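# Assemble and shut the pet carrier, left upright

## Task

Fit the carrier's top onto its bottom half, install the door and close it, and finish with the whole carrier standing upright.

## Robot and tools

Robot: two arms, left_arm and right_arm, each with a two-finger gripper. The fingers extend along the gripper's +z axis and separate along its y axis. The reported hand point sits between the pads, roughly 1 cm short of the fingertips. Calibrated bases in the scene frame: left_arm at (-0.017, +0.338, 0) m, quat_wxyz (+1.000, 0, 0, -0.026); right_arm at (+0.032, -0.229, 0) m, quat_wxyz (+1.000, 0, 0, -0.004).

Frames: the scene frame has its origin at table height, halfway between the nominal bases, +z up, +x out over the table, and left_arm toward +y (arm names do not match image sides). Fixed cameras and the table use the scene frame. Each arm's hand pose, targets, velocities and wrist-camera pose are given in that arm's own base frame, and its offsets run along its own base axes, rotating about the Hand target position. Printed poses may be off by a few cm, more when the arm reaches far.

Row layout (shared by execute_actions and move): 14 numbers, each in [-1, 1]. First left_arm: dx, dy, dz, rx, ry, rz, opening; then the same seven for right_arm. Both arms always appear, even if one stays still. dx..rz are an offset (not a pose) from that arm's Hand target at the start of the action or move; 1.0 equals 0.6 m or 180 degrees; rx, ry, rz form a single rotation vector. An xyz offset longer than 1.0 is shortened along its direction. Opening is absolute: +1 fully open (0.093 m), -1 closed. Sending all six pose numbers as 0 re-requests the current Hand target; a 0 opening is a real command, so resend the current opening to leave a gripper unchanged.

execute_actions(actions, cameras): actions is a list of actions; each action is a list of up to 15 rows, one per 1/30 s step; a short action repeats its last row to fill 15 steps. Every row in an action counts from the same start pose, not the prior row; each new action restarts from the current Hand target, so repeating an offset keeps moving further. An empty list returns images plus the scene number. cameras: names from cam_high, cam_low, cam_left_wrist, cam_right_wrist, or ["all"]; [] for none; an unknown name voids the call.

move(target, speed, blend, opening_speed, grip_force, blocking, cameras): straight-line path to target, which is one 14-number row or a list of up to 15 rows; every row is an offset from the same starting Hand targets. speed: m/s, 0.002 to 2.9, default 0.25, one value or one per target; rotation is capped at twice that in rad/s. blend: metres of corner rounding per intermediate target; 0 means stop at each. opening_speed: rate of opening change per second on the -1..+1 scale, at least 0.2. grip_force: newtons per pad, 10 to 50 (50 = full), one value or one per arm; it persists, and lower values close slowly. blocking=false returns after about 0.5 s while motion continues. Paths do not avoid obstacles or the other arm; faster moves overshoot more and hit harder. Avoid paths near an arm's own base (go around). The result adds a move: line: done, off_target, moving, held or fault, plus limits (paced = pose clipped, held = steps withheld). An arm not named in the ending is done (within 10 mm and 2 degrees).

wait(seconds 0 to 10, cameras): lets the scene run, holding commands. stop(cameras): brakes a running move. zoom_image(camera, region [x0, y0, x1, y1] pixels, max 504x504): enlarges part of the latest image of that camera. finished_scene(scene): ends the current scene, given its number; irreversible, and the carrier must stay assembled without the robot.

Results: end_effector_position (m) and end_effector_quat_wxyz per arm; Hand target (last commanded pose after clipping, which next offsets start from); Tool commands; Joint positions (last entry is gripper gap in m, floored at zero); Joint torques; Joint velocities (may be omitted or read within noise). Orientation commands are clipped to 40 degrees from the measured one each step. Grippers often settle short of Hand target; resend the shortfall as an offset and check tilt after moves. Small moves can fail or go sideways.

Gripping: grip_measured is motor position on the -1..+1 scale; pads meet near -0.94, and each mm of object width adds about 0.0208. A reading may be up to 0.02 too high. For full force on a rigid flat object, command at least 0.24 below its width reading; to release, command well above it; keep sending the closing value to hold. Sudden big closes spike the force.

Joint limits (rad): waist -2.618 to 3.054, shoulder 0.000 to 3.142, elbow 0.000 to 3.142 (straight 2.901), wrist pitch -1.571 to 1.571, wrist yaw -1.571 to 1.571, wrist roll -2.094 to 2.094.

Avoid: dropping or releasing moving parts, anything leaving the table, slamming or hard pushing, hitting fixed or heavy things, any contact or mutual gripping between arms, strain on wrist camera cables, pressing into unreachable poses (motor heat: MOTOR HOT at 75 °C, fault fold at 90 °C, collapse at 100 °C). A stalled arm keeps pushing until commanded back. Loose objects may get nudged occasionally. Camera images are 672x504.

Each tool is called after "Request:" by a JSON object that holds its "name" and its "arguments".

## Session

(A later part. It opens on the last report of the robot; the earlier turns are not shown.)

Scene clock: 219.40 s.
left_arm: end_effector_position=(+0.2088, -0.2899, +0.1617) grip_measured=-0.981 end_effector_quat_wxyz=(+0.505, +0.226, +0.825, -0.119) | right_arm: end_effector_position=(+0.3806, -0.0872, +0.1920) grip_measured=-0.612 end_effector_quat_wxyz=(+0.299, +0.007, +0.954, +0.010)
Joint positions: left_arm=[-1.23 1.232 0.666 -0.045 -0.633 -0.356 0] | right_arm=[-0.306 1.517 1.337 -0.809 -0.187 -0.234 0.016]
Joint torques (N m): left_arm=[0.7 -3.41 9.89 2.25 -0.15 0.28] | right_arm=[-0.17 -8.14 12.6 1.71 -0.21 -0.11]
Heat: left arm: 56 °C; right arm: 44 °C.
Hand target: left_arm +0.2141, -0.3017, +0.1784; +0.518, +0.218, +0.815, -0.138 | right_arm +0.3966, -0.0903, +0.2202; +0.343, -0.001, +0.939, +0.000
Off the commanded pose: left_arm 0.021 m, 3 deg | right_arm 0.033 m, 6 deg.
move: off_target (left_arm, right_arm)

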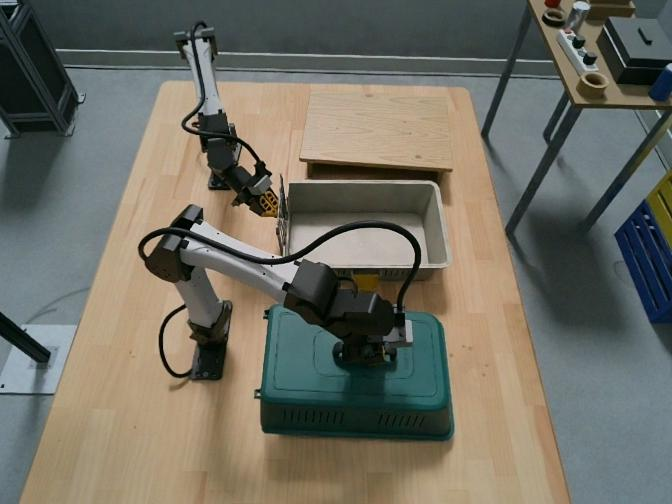

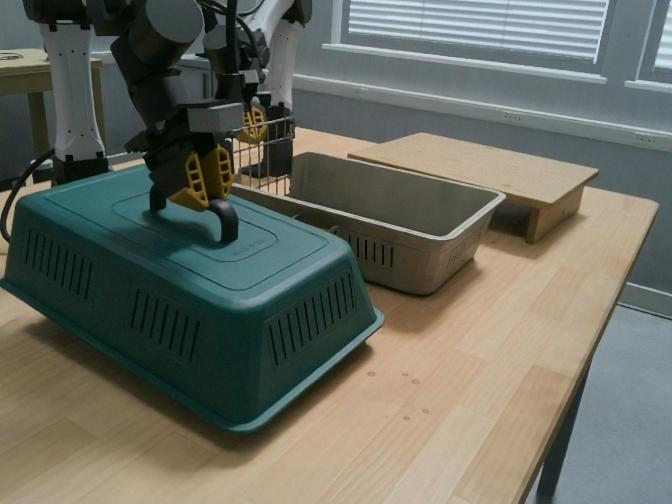

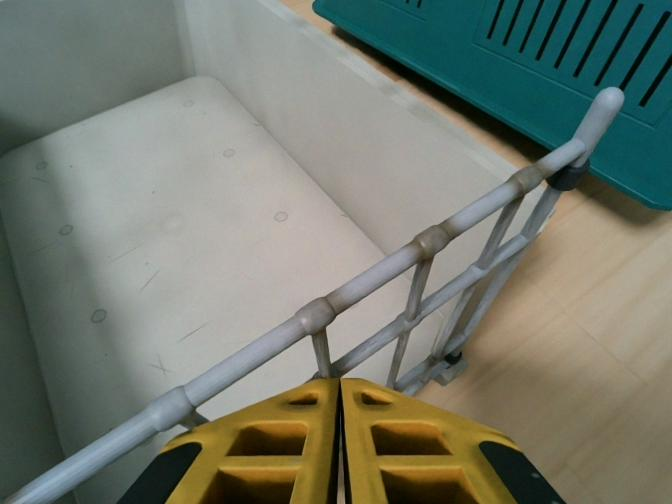

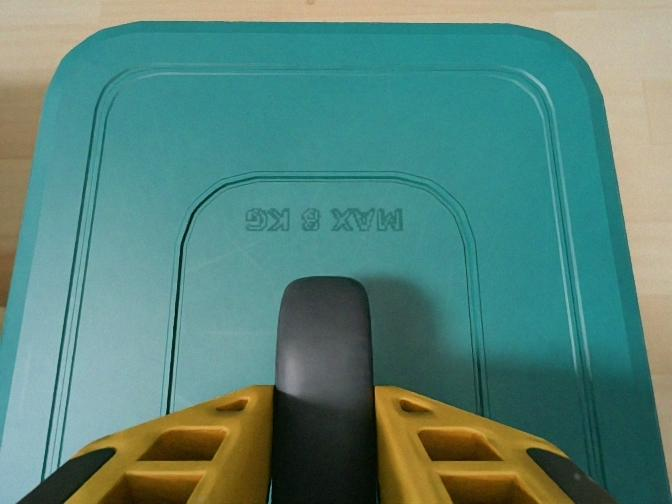

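Request:
{"name": "move", "arguments": {"target": [0,0,0,0,0,0,-1,0.05,0,0.22,0,-0.033,0,-1], "speed": 0.12, "cameras": ["cam_low","cam_right_wrist"]}}

Scene clock: 225.00 s.
left_arm: end_effector_position=(+0.2088, -0.2899, +0.1617) grip_measured=-0.981 end_effector_quat_wxyz=(+0.505, +0.226, +0.825, -0.119) | right_arm: end_effector_position=(+0.4163, -0.0929, +0.3224) grip_measured=-0.612 end_effector_quat_wxyz=(+0.343, +0.005, +0.939, +0.003)
Joint positions: left_arm=[-1.23 1.232 0.666 -0.045 -0.633 -0.356 0] | right_arm=[-0.295 1.731 2.054 -1.216 -0.191 -0.217 0.016]
Joint torques (N m): left_arm=[0.65 -3.63 9.92 2.23 -0.17 0.27] | right_arm=[0.25 -9.48 11.54 1.96 -0.31 0.06]
Heat: left arm: 58 °C; right arm: 46 °C.
Hand target: left_arm +0.2141, -0.3017, +0.1784; +0.518, +0.218, +0.815, -0.138 | right_arm +0.4266, -0.0903, +0.3523; +0.391, -0.001, +0.920, +0.000
Off the commanded pose: left_arm 0.021 m, 3 deg | right_arm 0.032 m, 6 deg.
move: off_target (left_arm, right_arm)
Images, in order (width x height): cam_low 672x504, cam_right_wrist 672x504.

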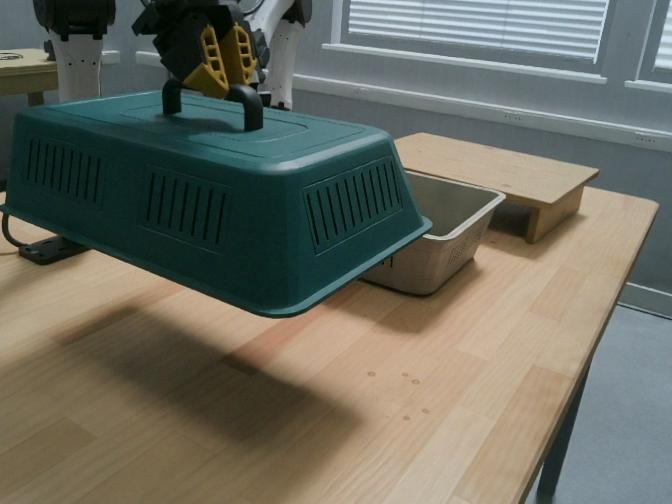

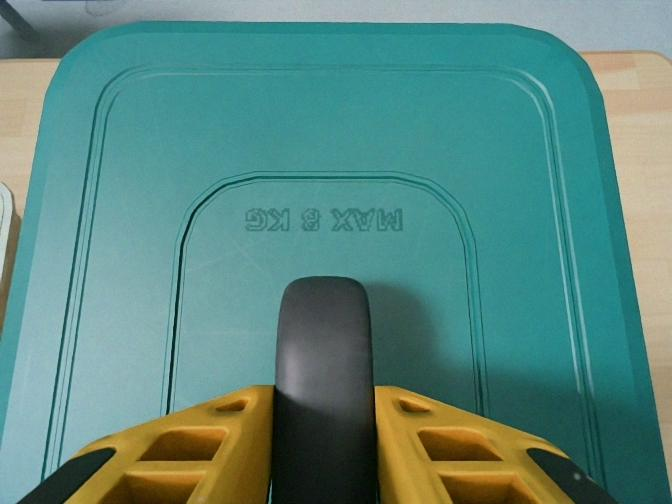

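Request:
{"name": "move", "arguments": {"target": [0,0,0,0,0,0,-1,0.02,0.4,0.01,0,0,0,-1], "speed": 0.15, "cameras": ["all"]}}

Scene clock: 230.00 s.
left_arm: end_effector_position=(+0.2088, -0.2899, +0.1617) grip_measured=-0.981 end_effector_quat_wxyz=(+0.505, +0.226, +0.825, -0.119) | right_arm: end_effector_position=(+0.4292, +0.1505, +0.3314) grip_measured=-0.612 end_effector_quat_wxyz=(+0.347, -0.019, +0.938, -0.010)
Joint positions: left_arm=[-1.23 1.232 0.666 -0.045 -0.633 -0.356 0] | right_arm=[0.442 1.92 2.347 -1.34 0.287 0.304 0.016]
Joint torques (N m): left_arm=[0.53 -3.59 9.88 2.2 -0.12 0.29] | right_arm=[-0.44 -10.35 11.22 1.88 0.4 0.05]
Heat: left arm: 59 °C; right arm: 46 °C.
Hand target: left_arm +0.2141, -0.3017, +0.1784; +0.518, +0.218, +0.815, -0.138 | right_arm +0.4386, +0.1496, +0.3583; +0.391, -0.001, +0.920, +0.000
Off the commanded pose: left_arm 0.021 m, 3 deg | right_arm 0.029 m, 6 deg.
move: off_target (left_arm, right_arm)

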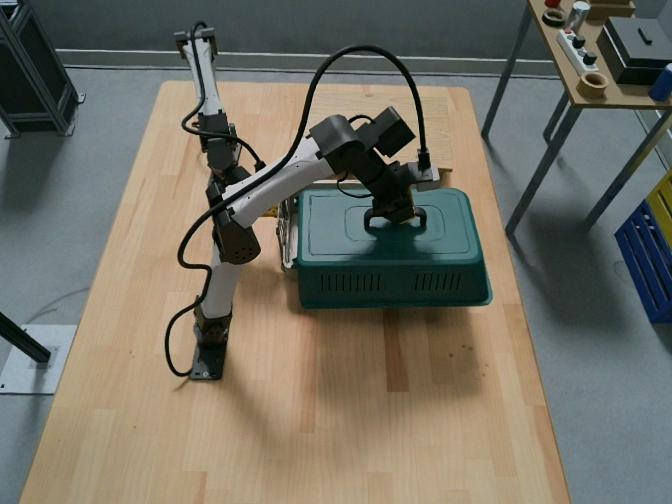

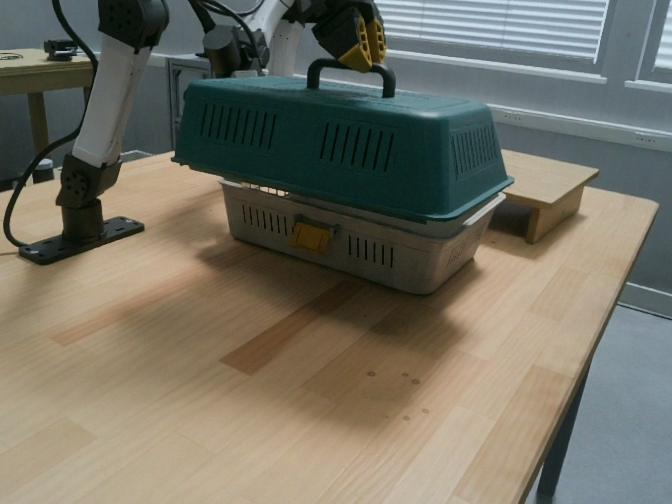

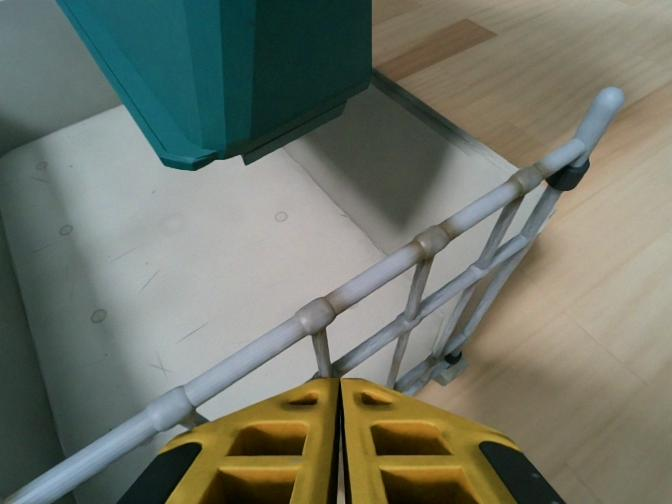

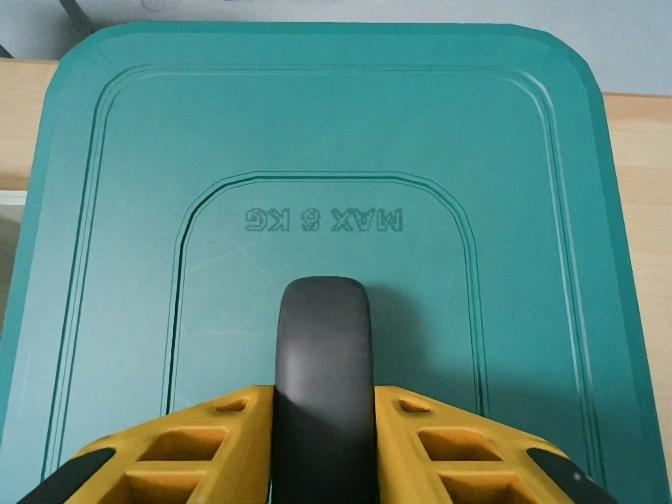

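Request:
{"name": "move", "arguments": {"target": [0,0,0,0,0,0,-1,0.0,0.242,0.005,0.01,0,-0.009,-1], "speed": 0.12, "cameras": ["all"]}}

Scene clock: 236.57 s.
left_arm: end_effector_position=(+0.2088, -0.2899, +0.1617) grip_measured=-0.981 end_effector_quat_wxyz=(+0.505, +0.226, +0.825, -0.119) | right_arm: end_effector_position=(+0.4262, +0.2924, +0.3266) grip_measured=-0.612 end_effector_quat_wxyz=(+0.403, -0.026, +0.915, +0.021)
Joint positions: left_arm=[-1.23 1.232 0.666 -0.045 -0.633 -0.356 0] | right_arm=[0.751 2.266 2.821 -1.418 0.477 0.515 0.016]
Joint torques (N m): left_arm=[0.57 -3.58 9.98 2.22 -0.17 0.3] | right_arm=[-0.46 -13.34 10.37 2.21 0.58 0.05]
Heat: left arm: 60 °C; right arm: 47 °C.
Hand target: left_arm +0.2141, -0.3017, +0.1784; +0.518, +0.218, +0.815, -0.138 | right_arm +0.4386, +0.2949, +0.3613; +0.391, +0.018, +0.920, +0.009
Off the commanded pose: left_arm 0.021 m, 3 deg | right_arm 0.037 m, 5 deg.
elbow stopped short (right arm): the move would have taken joint 3 (elbow) straighter than the controller allows.
move: off_target (left_arm, right_arm)

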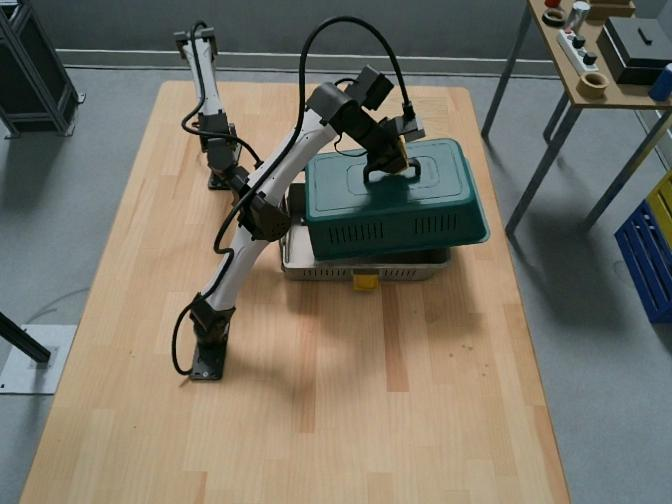

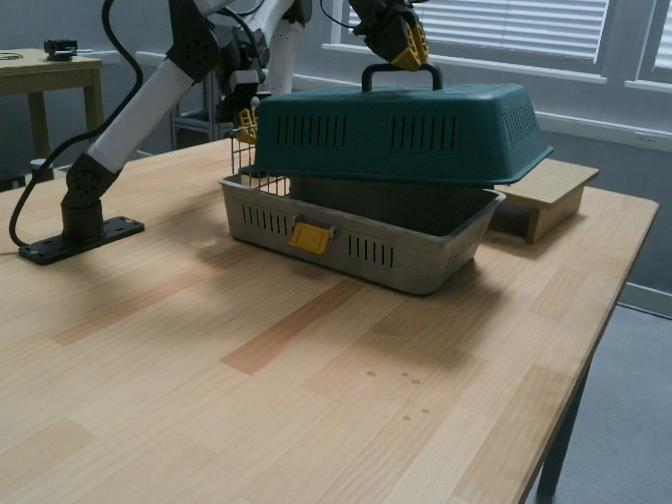

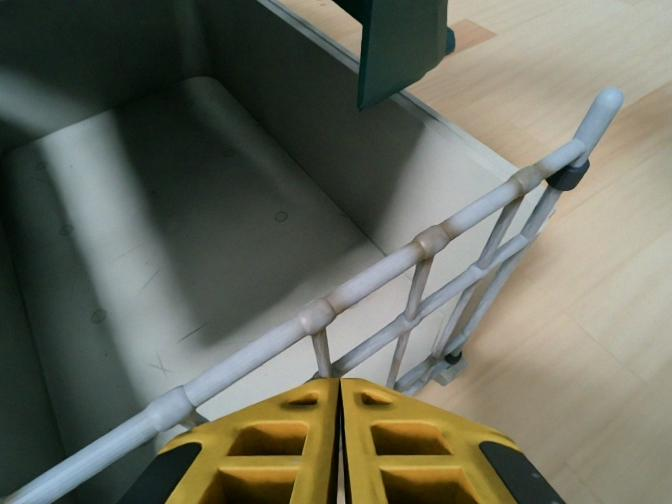

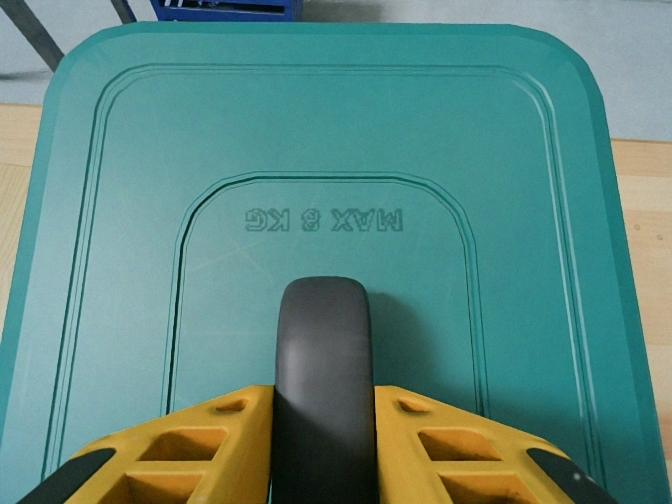

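Request:
{"name": "move", "arguments": {"target": [0,0,0,0,0,0,-1,-0.03,0.01,-0.01,-0.007,0.036,-0.02,-1], "speed": 0.12, "cameras": ["all"]}}

Scene clock: 241.83 s.
left_arm: end_effector_position=(+0.2088, -0.2899, +0.1617) grip_measured=-0.981 end_effector_quat_wxyz=(+0.505, +0.226, +0.825, -0.119) | right_arm: end_effector_position=(+0.4155, +0.2990, +0.3234) grip_measured=-0.612 end_effector_quat_wxyz=(+0.395, -0.007, +0.918, +0.028)
Joint positions: left_arm=[-1.23 1.232 0.666 -0.045 -0.633 -0.356 0] | right_arm=[0.779 2.266 2.821 -1.445 0.489 0.588 0.016]
Joint torques (N m): left_arm=[0.54 -3.51 10.07 2.23 -0.14 0.26] | right_arm=[0.31 -13.74 10.3 1.89 0.6 0.06]
Heat: left arm: 60 °C; right arm: 47 °C.
Hand target: left_arm +0.2141, -0.3017, +0.1784; +0.518, +0.218, +0.815, -0.138 | right_arm +0.4205, +0.3009, +0.3553; +0.339, +0.043, +0.940, -0.014
Off the commanded pose: left_arm 0.021 m, 3 deg | right_arm 0.032 m, 10 deg.
elbow stopped short (right arm): the move would have taken joint 3 (elbow) straighter than the controller allows.
move: off_target (left_arm, right_arm)

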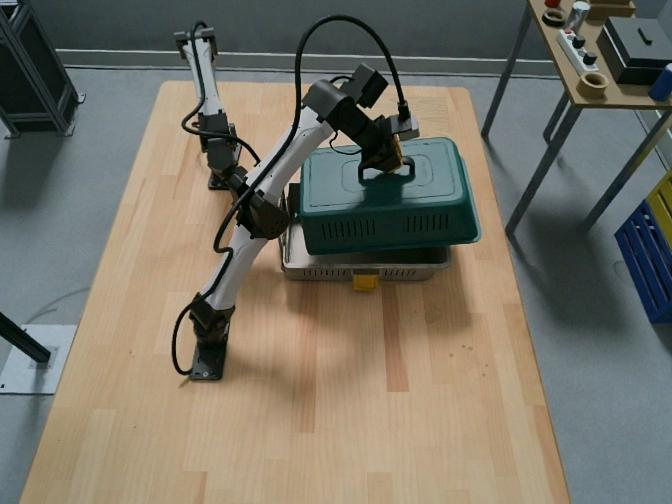

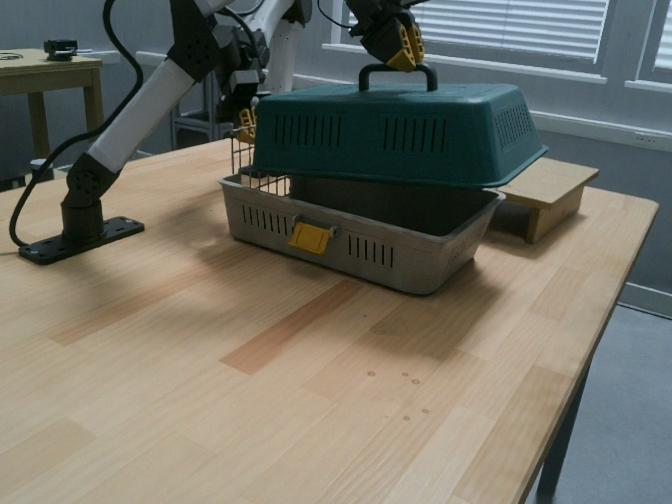

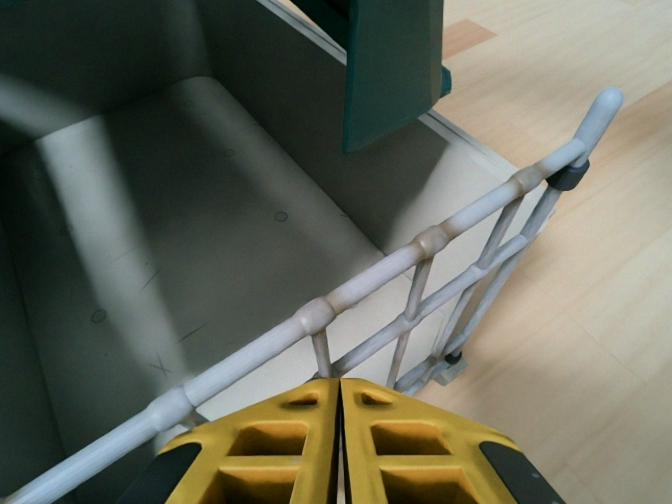

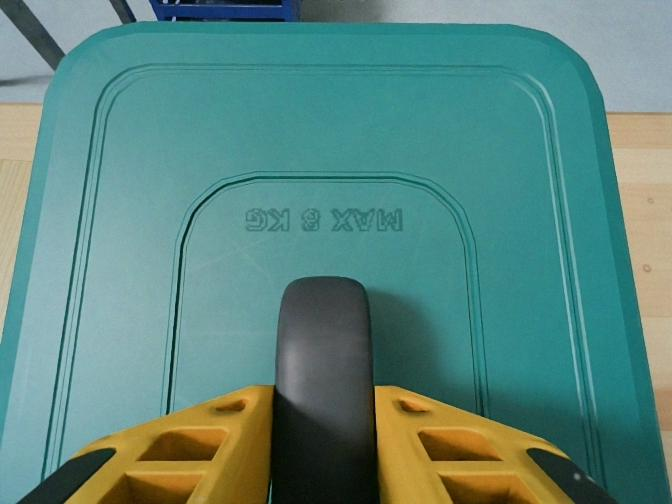

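Request:
{"name": "move", "arguments": {"target": [0,0,0,0,0,0,-1,-0.01,-0.005,-0.045,0,0,0,-1], "speed": 0.1, "cameras": ["all"]}}

Scene clock: 245.43 s.
left_arm: end_effector_position=(+0.2088, -0.2899, +0.1617) grip_measured=-0.981 end_effector_quat_wxyz=(+0.505, +0.226, +0.825, -0.119) | right_arm: end_effector_position=(+0.4094, +0.2950, +0.3020) grip_measured=-0.612 end_effector_quat_wxyz=(+0.364, +0.007, +0.931, +0.008)
Joint positions: left_arm=[-1.23 1.232 0.666 -0.045 -0.633 -0.356 0] | right_arm=[0.782 2.291 2.821 -1.515 0.49 0.646 0.016]
Joint torques (N m): left_arm=[0.55 -3.7 9.85 2.21 -0.14 0.28] | right_arm=[0.25 -13.37 10.28 1.67 0.59 0.06]
Heat: left arm: 61 °C; right arm: 48 °C.
Hand target: left_arm +0.2141, -0.3017, +0.1784; +0.518, +0.218, +0.815, -0.138 | right_arm +0.4146, +0.2978, +0.3282; +0.339, +0.043, +0.940, -0.014
Off the commanded pose: left_arm 0.021 m, 3 deg | right_arm 0.027 m, 6 deg.
elbow stopped short (right arm): the move would have taken joint 3 (elbow) straighter than the controller allows.
move: off_target (left_arm, right_arm)

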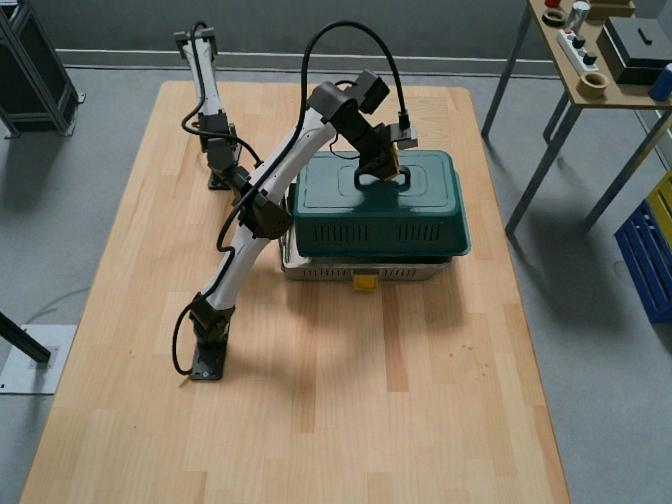

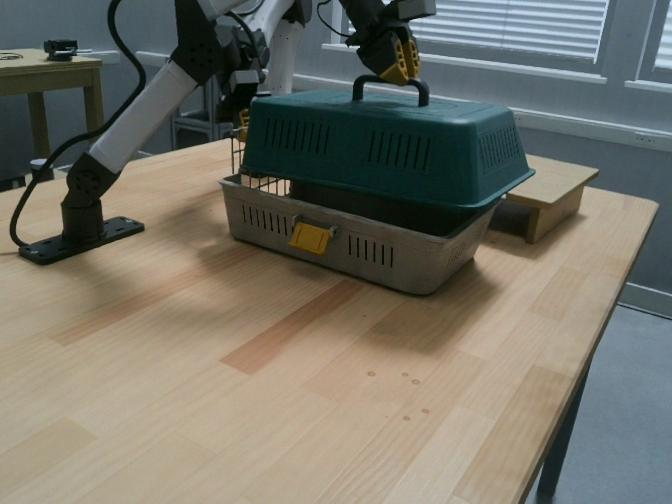

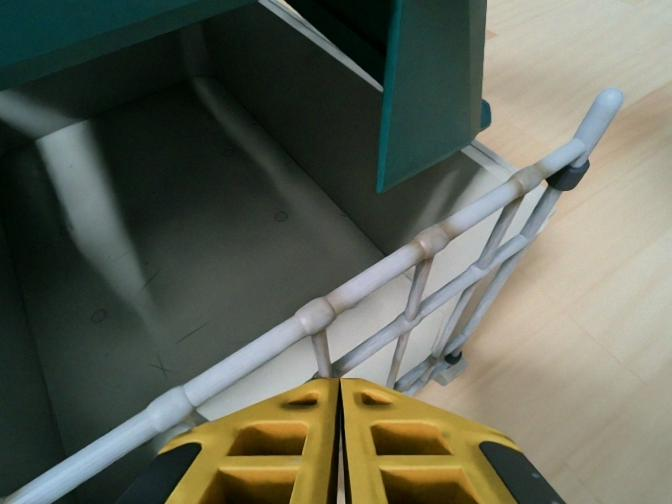

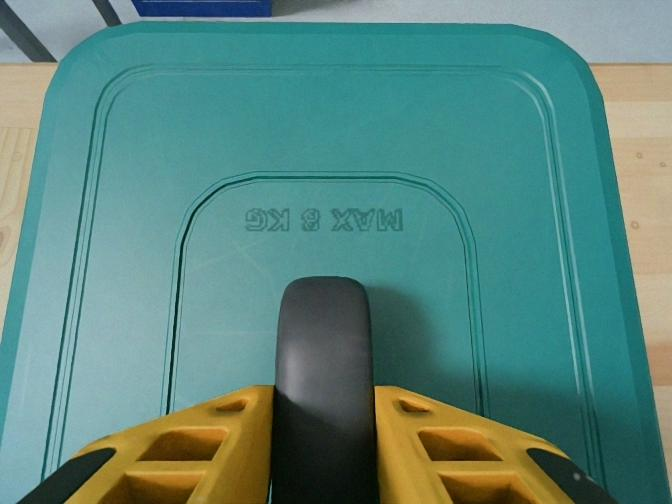

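Request:
{"name": "zoom_image", "arguments": {"camera": "cam_left_wrist", "region": [330, 0, 660, 260]}}

Request:
{"name": "zoom_image", "arguments": {"camera": "cam_high", "region": [250, 130, 480, 300]}}

Request:
{"name": "zoom_image", "arguments": {"camera": "cam_low", "region": [200, 60, 540, 310]}}

Scaled by 1.527 from the camera's 672x504 image, which has a finer 960x720 frame.

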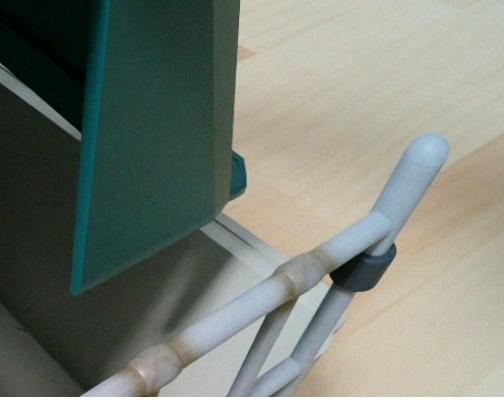

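Scaled by 2.191 from the camera's 672x504 image, which has a finer 960x720 frame.

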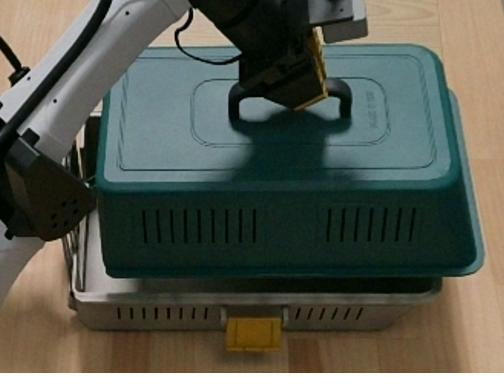

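Scaled by 1.482 from the camera's 672x504 image, which has a finer 960x720 frame.

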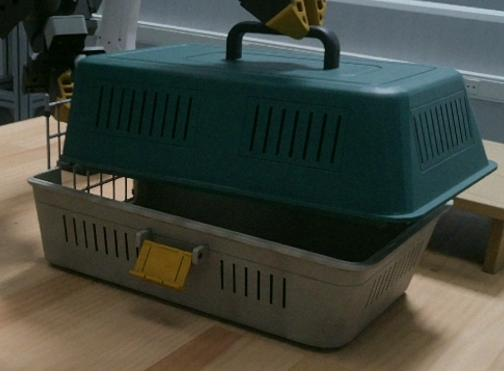

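Request:
{"name": "move", "arguments": {"target": [0,0,0,0,0,0,-1,-0.02,0.003,-0.0,-0.006,0.022,0,-1], "speed": 0.1, "cameras": ["all"]}}

Request:
{"name": "zoom_image", "arguments": {"camera": "cam_high", "region": [250, 130, 480, 300]}}

Request:
{"name": "zoom_image", "arguments": {"camera": "cam_low", "region": [200, 60, 540, 310]}}

Scene clock: 266.97 s.
left_arm: end_effector_position=(+0.2088, -0.2900, +0.1617) grip_measured=-0.981 end_effector_quat_wxyz=(+0.505, +0.226, +0.824, -0.119) | right_arm: end_effector_position=(+0.4003, +0.2971, +0.2975) grip_measured=-0.612 end_effector_quat_wxyz=(+0.351, -0.001, +0.936, +0.004)
Joint positions: left_arm=[-1.23 1.232 0.666 -0.044 -0.633 -0.356 0] | right_arm=[0.796 2.291 2.821 -1.548 0.483 0.656 0.016]
Joint torques (N m): left_arm=[0.51 -3.36 9.92 2.22 -0.17 0.3] | right_arm=[0.27 -14.61 10.25 1.58 0.46 0.06]
Heat: left arm: 63 °C; right arm: 49 °C.
Hand target: left_arm +0.2141, -0.3017, +0.1785; +0.518, +0.218, +0.815, -0.139 | right_arm +0.4026, +0.2997, +0.3282; +0.306, +0.040, +0.951, -0.024
Off the commanded pose: left_arm 0.021 m, 3 deg | right_arm 0.031 m, 8 deg.
elbow stopped short (right arm): the move would have taken joint 3 (elbow) straighter than the controller allows.
move: off_target (left_arm, right_arm)

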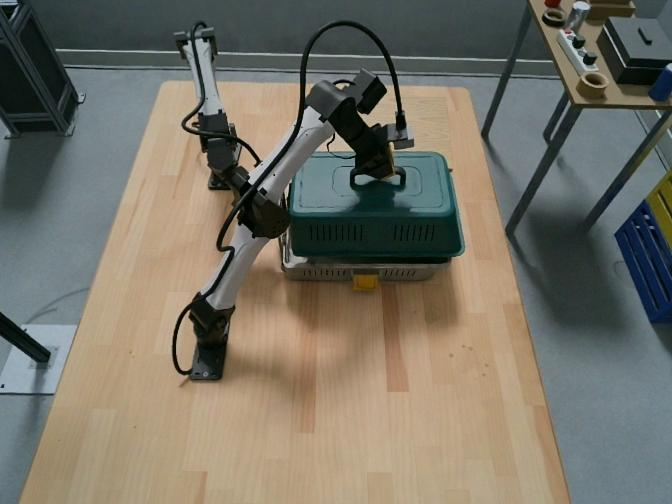

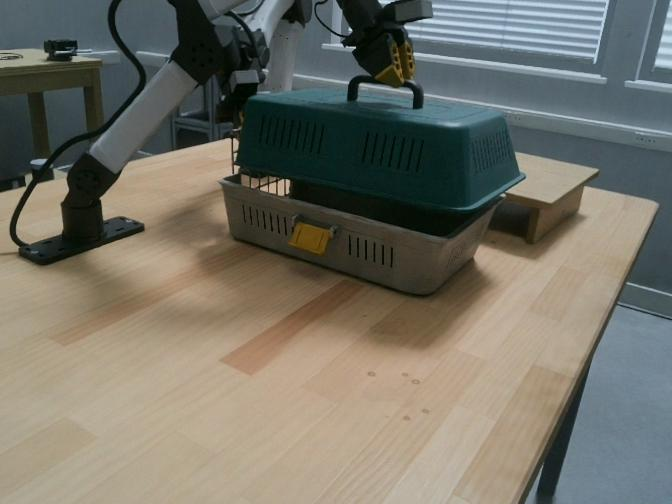

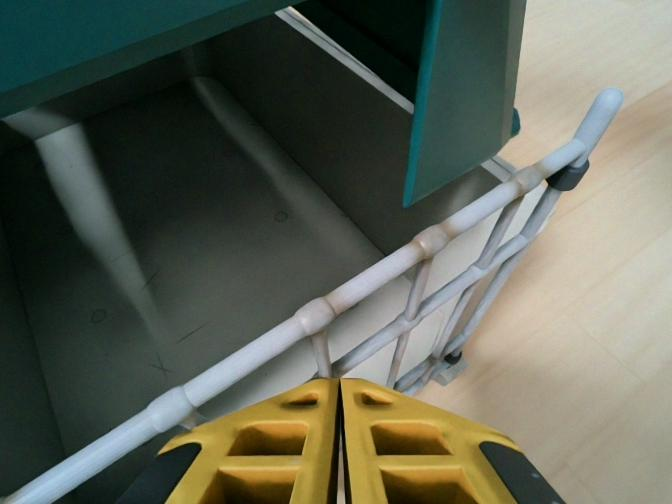

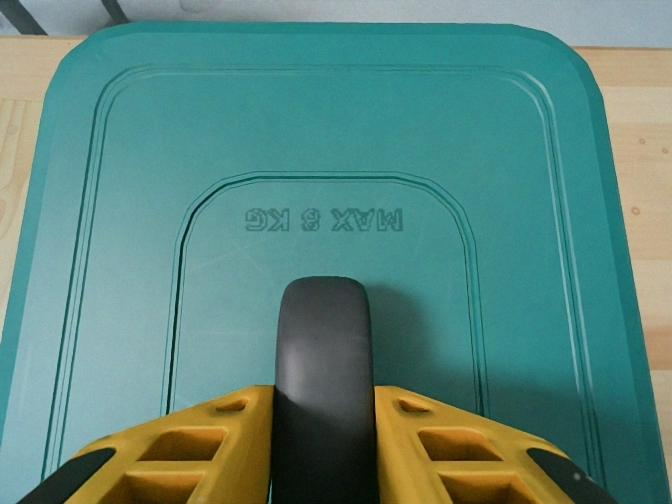

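Scaled by 2.191 from the camera's 672x504 image, which has a finer 960x720 frame.

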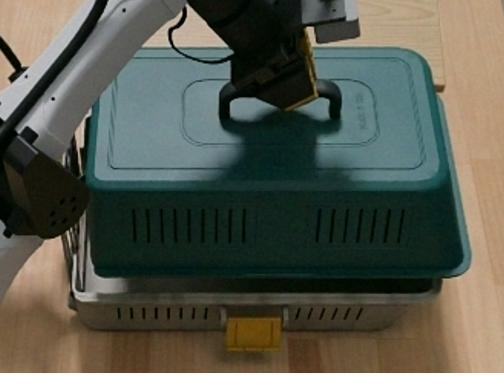

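Scaled by 1.482 from the camera's 672x504 image, which has a finer 960x720 frame.

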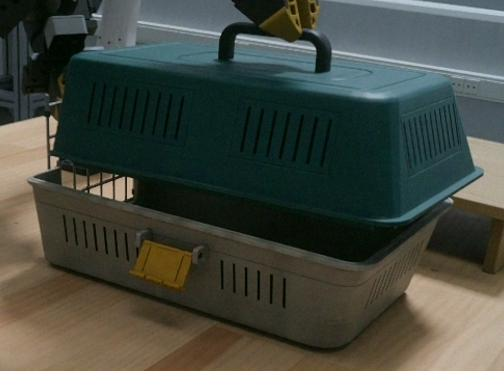

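Request:
{"name": "move", "arguments": {"target": [0,0,0,0,0,0,-1,-0.037,0.0,-0.015,-0.0,0.01,0,-1], "speed": 0.08, "cameras": ["all"]}}

Request:
{"name": "zoom_image", "arguments": {"camera": "cam_high", "region": [250, 130, 480, 300]}}

Request:
{"name": "zoom_image", "arguments": {"camera": "cam_low", "region": [200, 60, 540, 310]}}

Scene clock: 274.23 s.
left_arm: end_effector_position=(+0.2088, -0.2900, +0.1617) grip_measured=-0.981 end_effector_quat_wxyz=(+0.505, +0.226, +0.824, -0.119) | right_arm: end_effector_position=(+0.3846, +0.3035, +0.2917) grip_measured=-0.612 end_effector_quat_wxyz=(+0.333, +0.006, +0.943, +0.006)
Joint positions: left_arm=[-1.23 1.232 0.666 -0.044 -0.633 -0.356 0] | right_arm=[0.825 2.291 2.821 -1.594 0.474 0.713 0.016]
Joint torques (N m): left_arm=[0.5 -3.54 9.91 2.25 -0.16 0.3] | right_arm=[0.23 -17.37 5.49 1.44 0.46 0.06]
Heat: left arm: 64 °C; right arm: 51 °C.
Hand target: left_arm +0.2141, -0.3017, +0.1785; +0.518, +0.218, +0.815, -0.139 | right_arm +0.3803, +0.2997, +0.3192; +0.291, +0.039, +0.955, -0.025
Off the commanded pose: left_arm 0.021 m, 3 deg | right_arm 0.028 m, 7 deg.
elbow stopped short (right arm): the move would have taken joint 3 (elbow) straighter than the controller allows.
joint read past its limit (right arm) — joint 4 (wrist pitch), lower limit.
joint sent to its limit (right arm) — joint 4 (wrist pitch), lower limit. The joint targets are off in orientation, not in position.
move: off_target (left_arm, right_arm)

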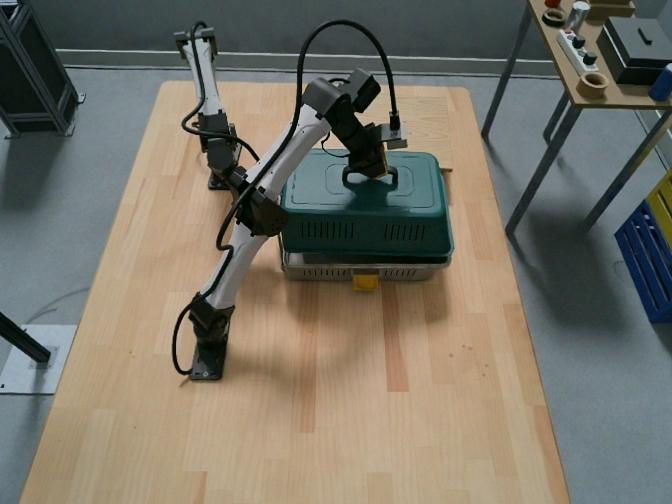

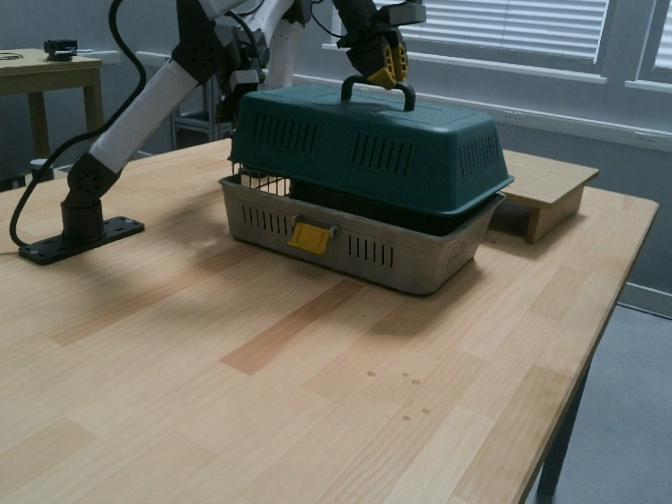

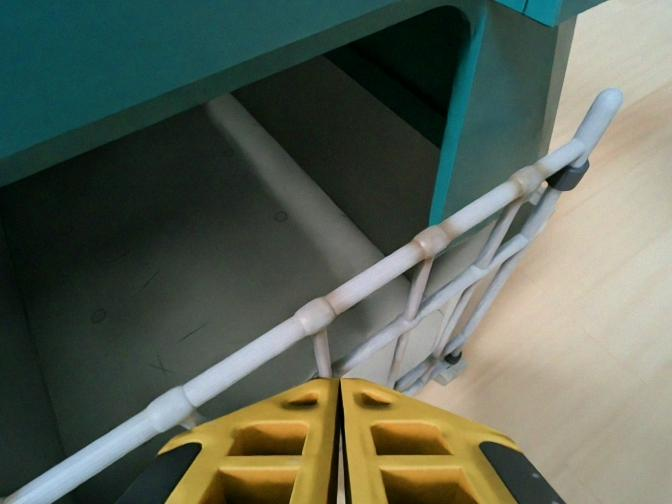

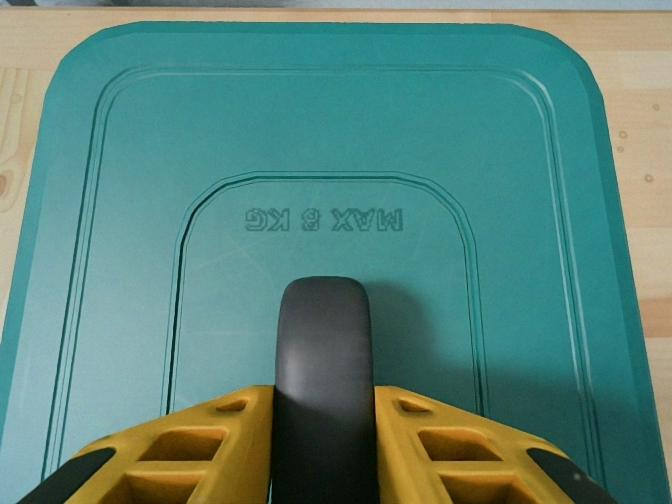

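Scaled by 2.191 from the camera's 672x504 image, which has a finer 960x720 frame.

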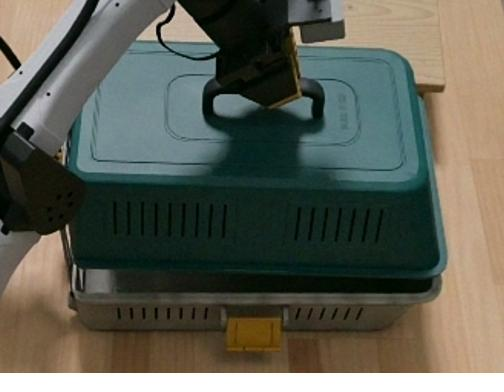

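Scaled by 1.482 from the camera's 672x504 image, which has a finer 960x720 frame.

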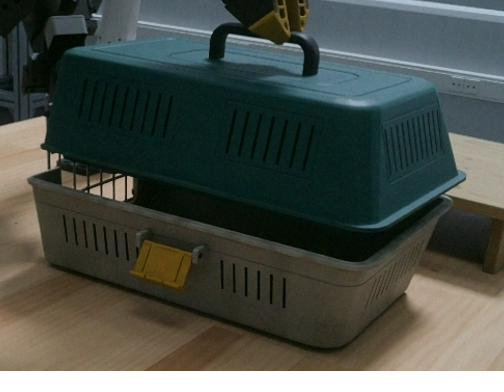

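Request:
{"name": "zoom_image", "arguments": {"camera": "cam_left_wrist", "region": [400, 0, 672, 220]}}

Scaled by 1.853 from the camera's 672x504 image, which has a finer 960x720 frame.

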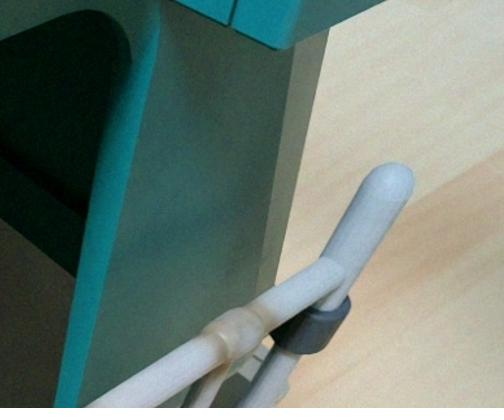

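Request:
{"name": "move", "arguments": {"target": [0,0,0,0,0,0,-1,-0.003,-0.012,-0.02,0.0,0.01,0,-1], "speed": 0.06, "cameras": ["all"]}}

Request:
{"name": "zoom_image", "arguments": {"camera": "cam_left_wrist", "region": [400, 0, 672, 220]}}

Request:
{"name": "zoom_image", "arguments": {"camera": "cam_high", "region": [250, 130, 480, 300]}}

Request:
{"name": "zoom_image", "arguments": {"camera": "cam_low", "region": [200, 60, 540, 310]}}

Scene clock: 287.87 s.
left_arm: end_effector_position=(+0.2087, -0.2900, +0.1617) grip_measured=-0.981 end_effector_quat_wxyz=(+0.505, +0.226, +0.824, -0.119) | right_arm: end_effector_position=(+0.3835, +0.3016, +0.2797) grip_measured=-0.612 end_effector_quat_wxyz=(+0.315, +0.009, +0.949, +0.000)
Joint positions: left_arm=[-1.23 1.232 0.666 -0.044 -0.633 -0.356 0] | right_arm=[0.819 2.271 2.746 -1.578 0.456 0.727 0.016]
Joint torques (N m): left_arm=[0.55 -3.58 9.83 2.26 -0.14 0.26] | right_arm=[-0.73 -18.15 5.59 1.21 0.32 0.02]
Heat: left arm: 64 °C; right arm: 57 °C.
Hand target: left_arm +0.2141, -0.3017, +0.1785; +0.518, +0.218, +0.815, -0.139 | right_arm +0.3786, +0.2923, +0.3074; +0.277, +0.039, +0.960, -0.026
Off the commanded pose: left_arm 0.021 m, 3 deg | right_arm 0.029 m, 6 deg.
joint read past its limit (right arm) — joint 4 (wrist pitch), lower limit.
joint sent to its limit (right arm) — joint 4 (wrist pitch), lower limit. The joint targets are off in orientation, not in position.
move: off_target (left_arm, right_arm)

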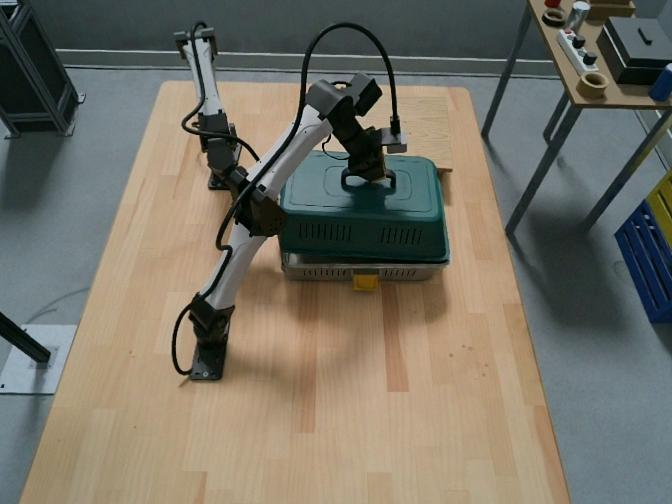

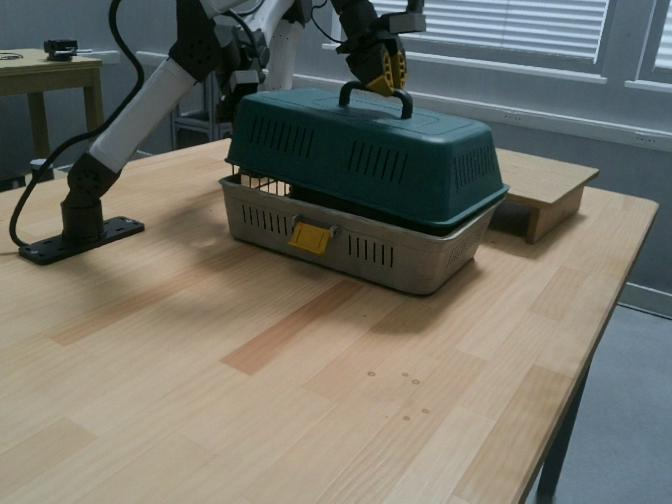

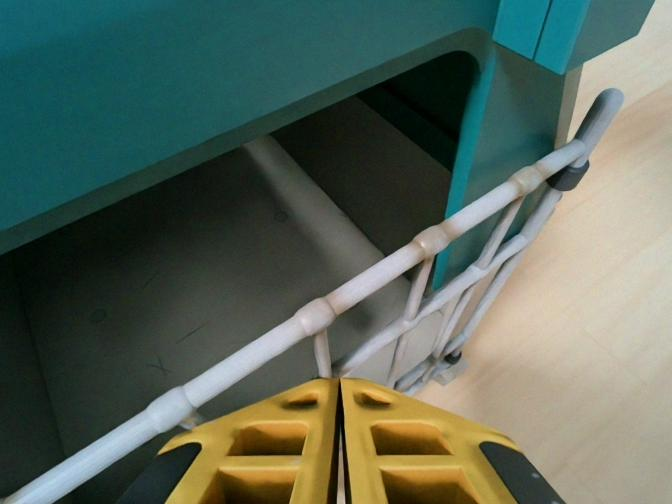

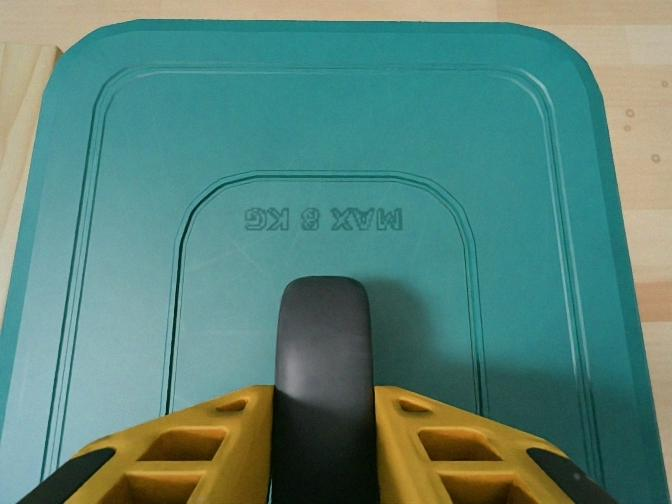

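Scaled by 1.853 from the camera's 672x504 image, which has a finer 960x720 frame.

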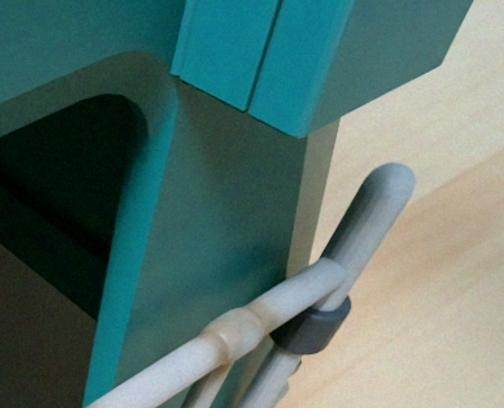

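Scaled by 2.191 from the camera's 672x504 image, which has a finer 960x720 frame.

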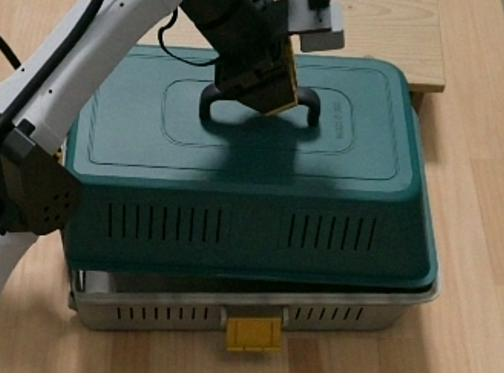

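Scaled by 1.482 from the camera's 672x504 image, which has a finer 960x720 frame.

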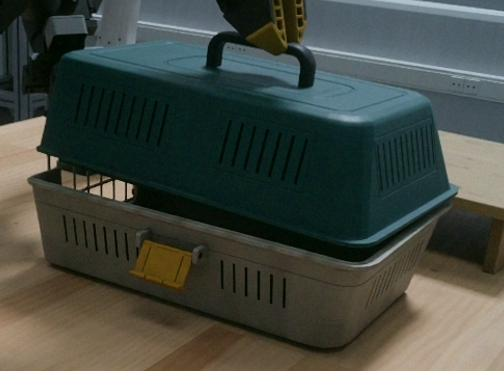

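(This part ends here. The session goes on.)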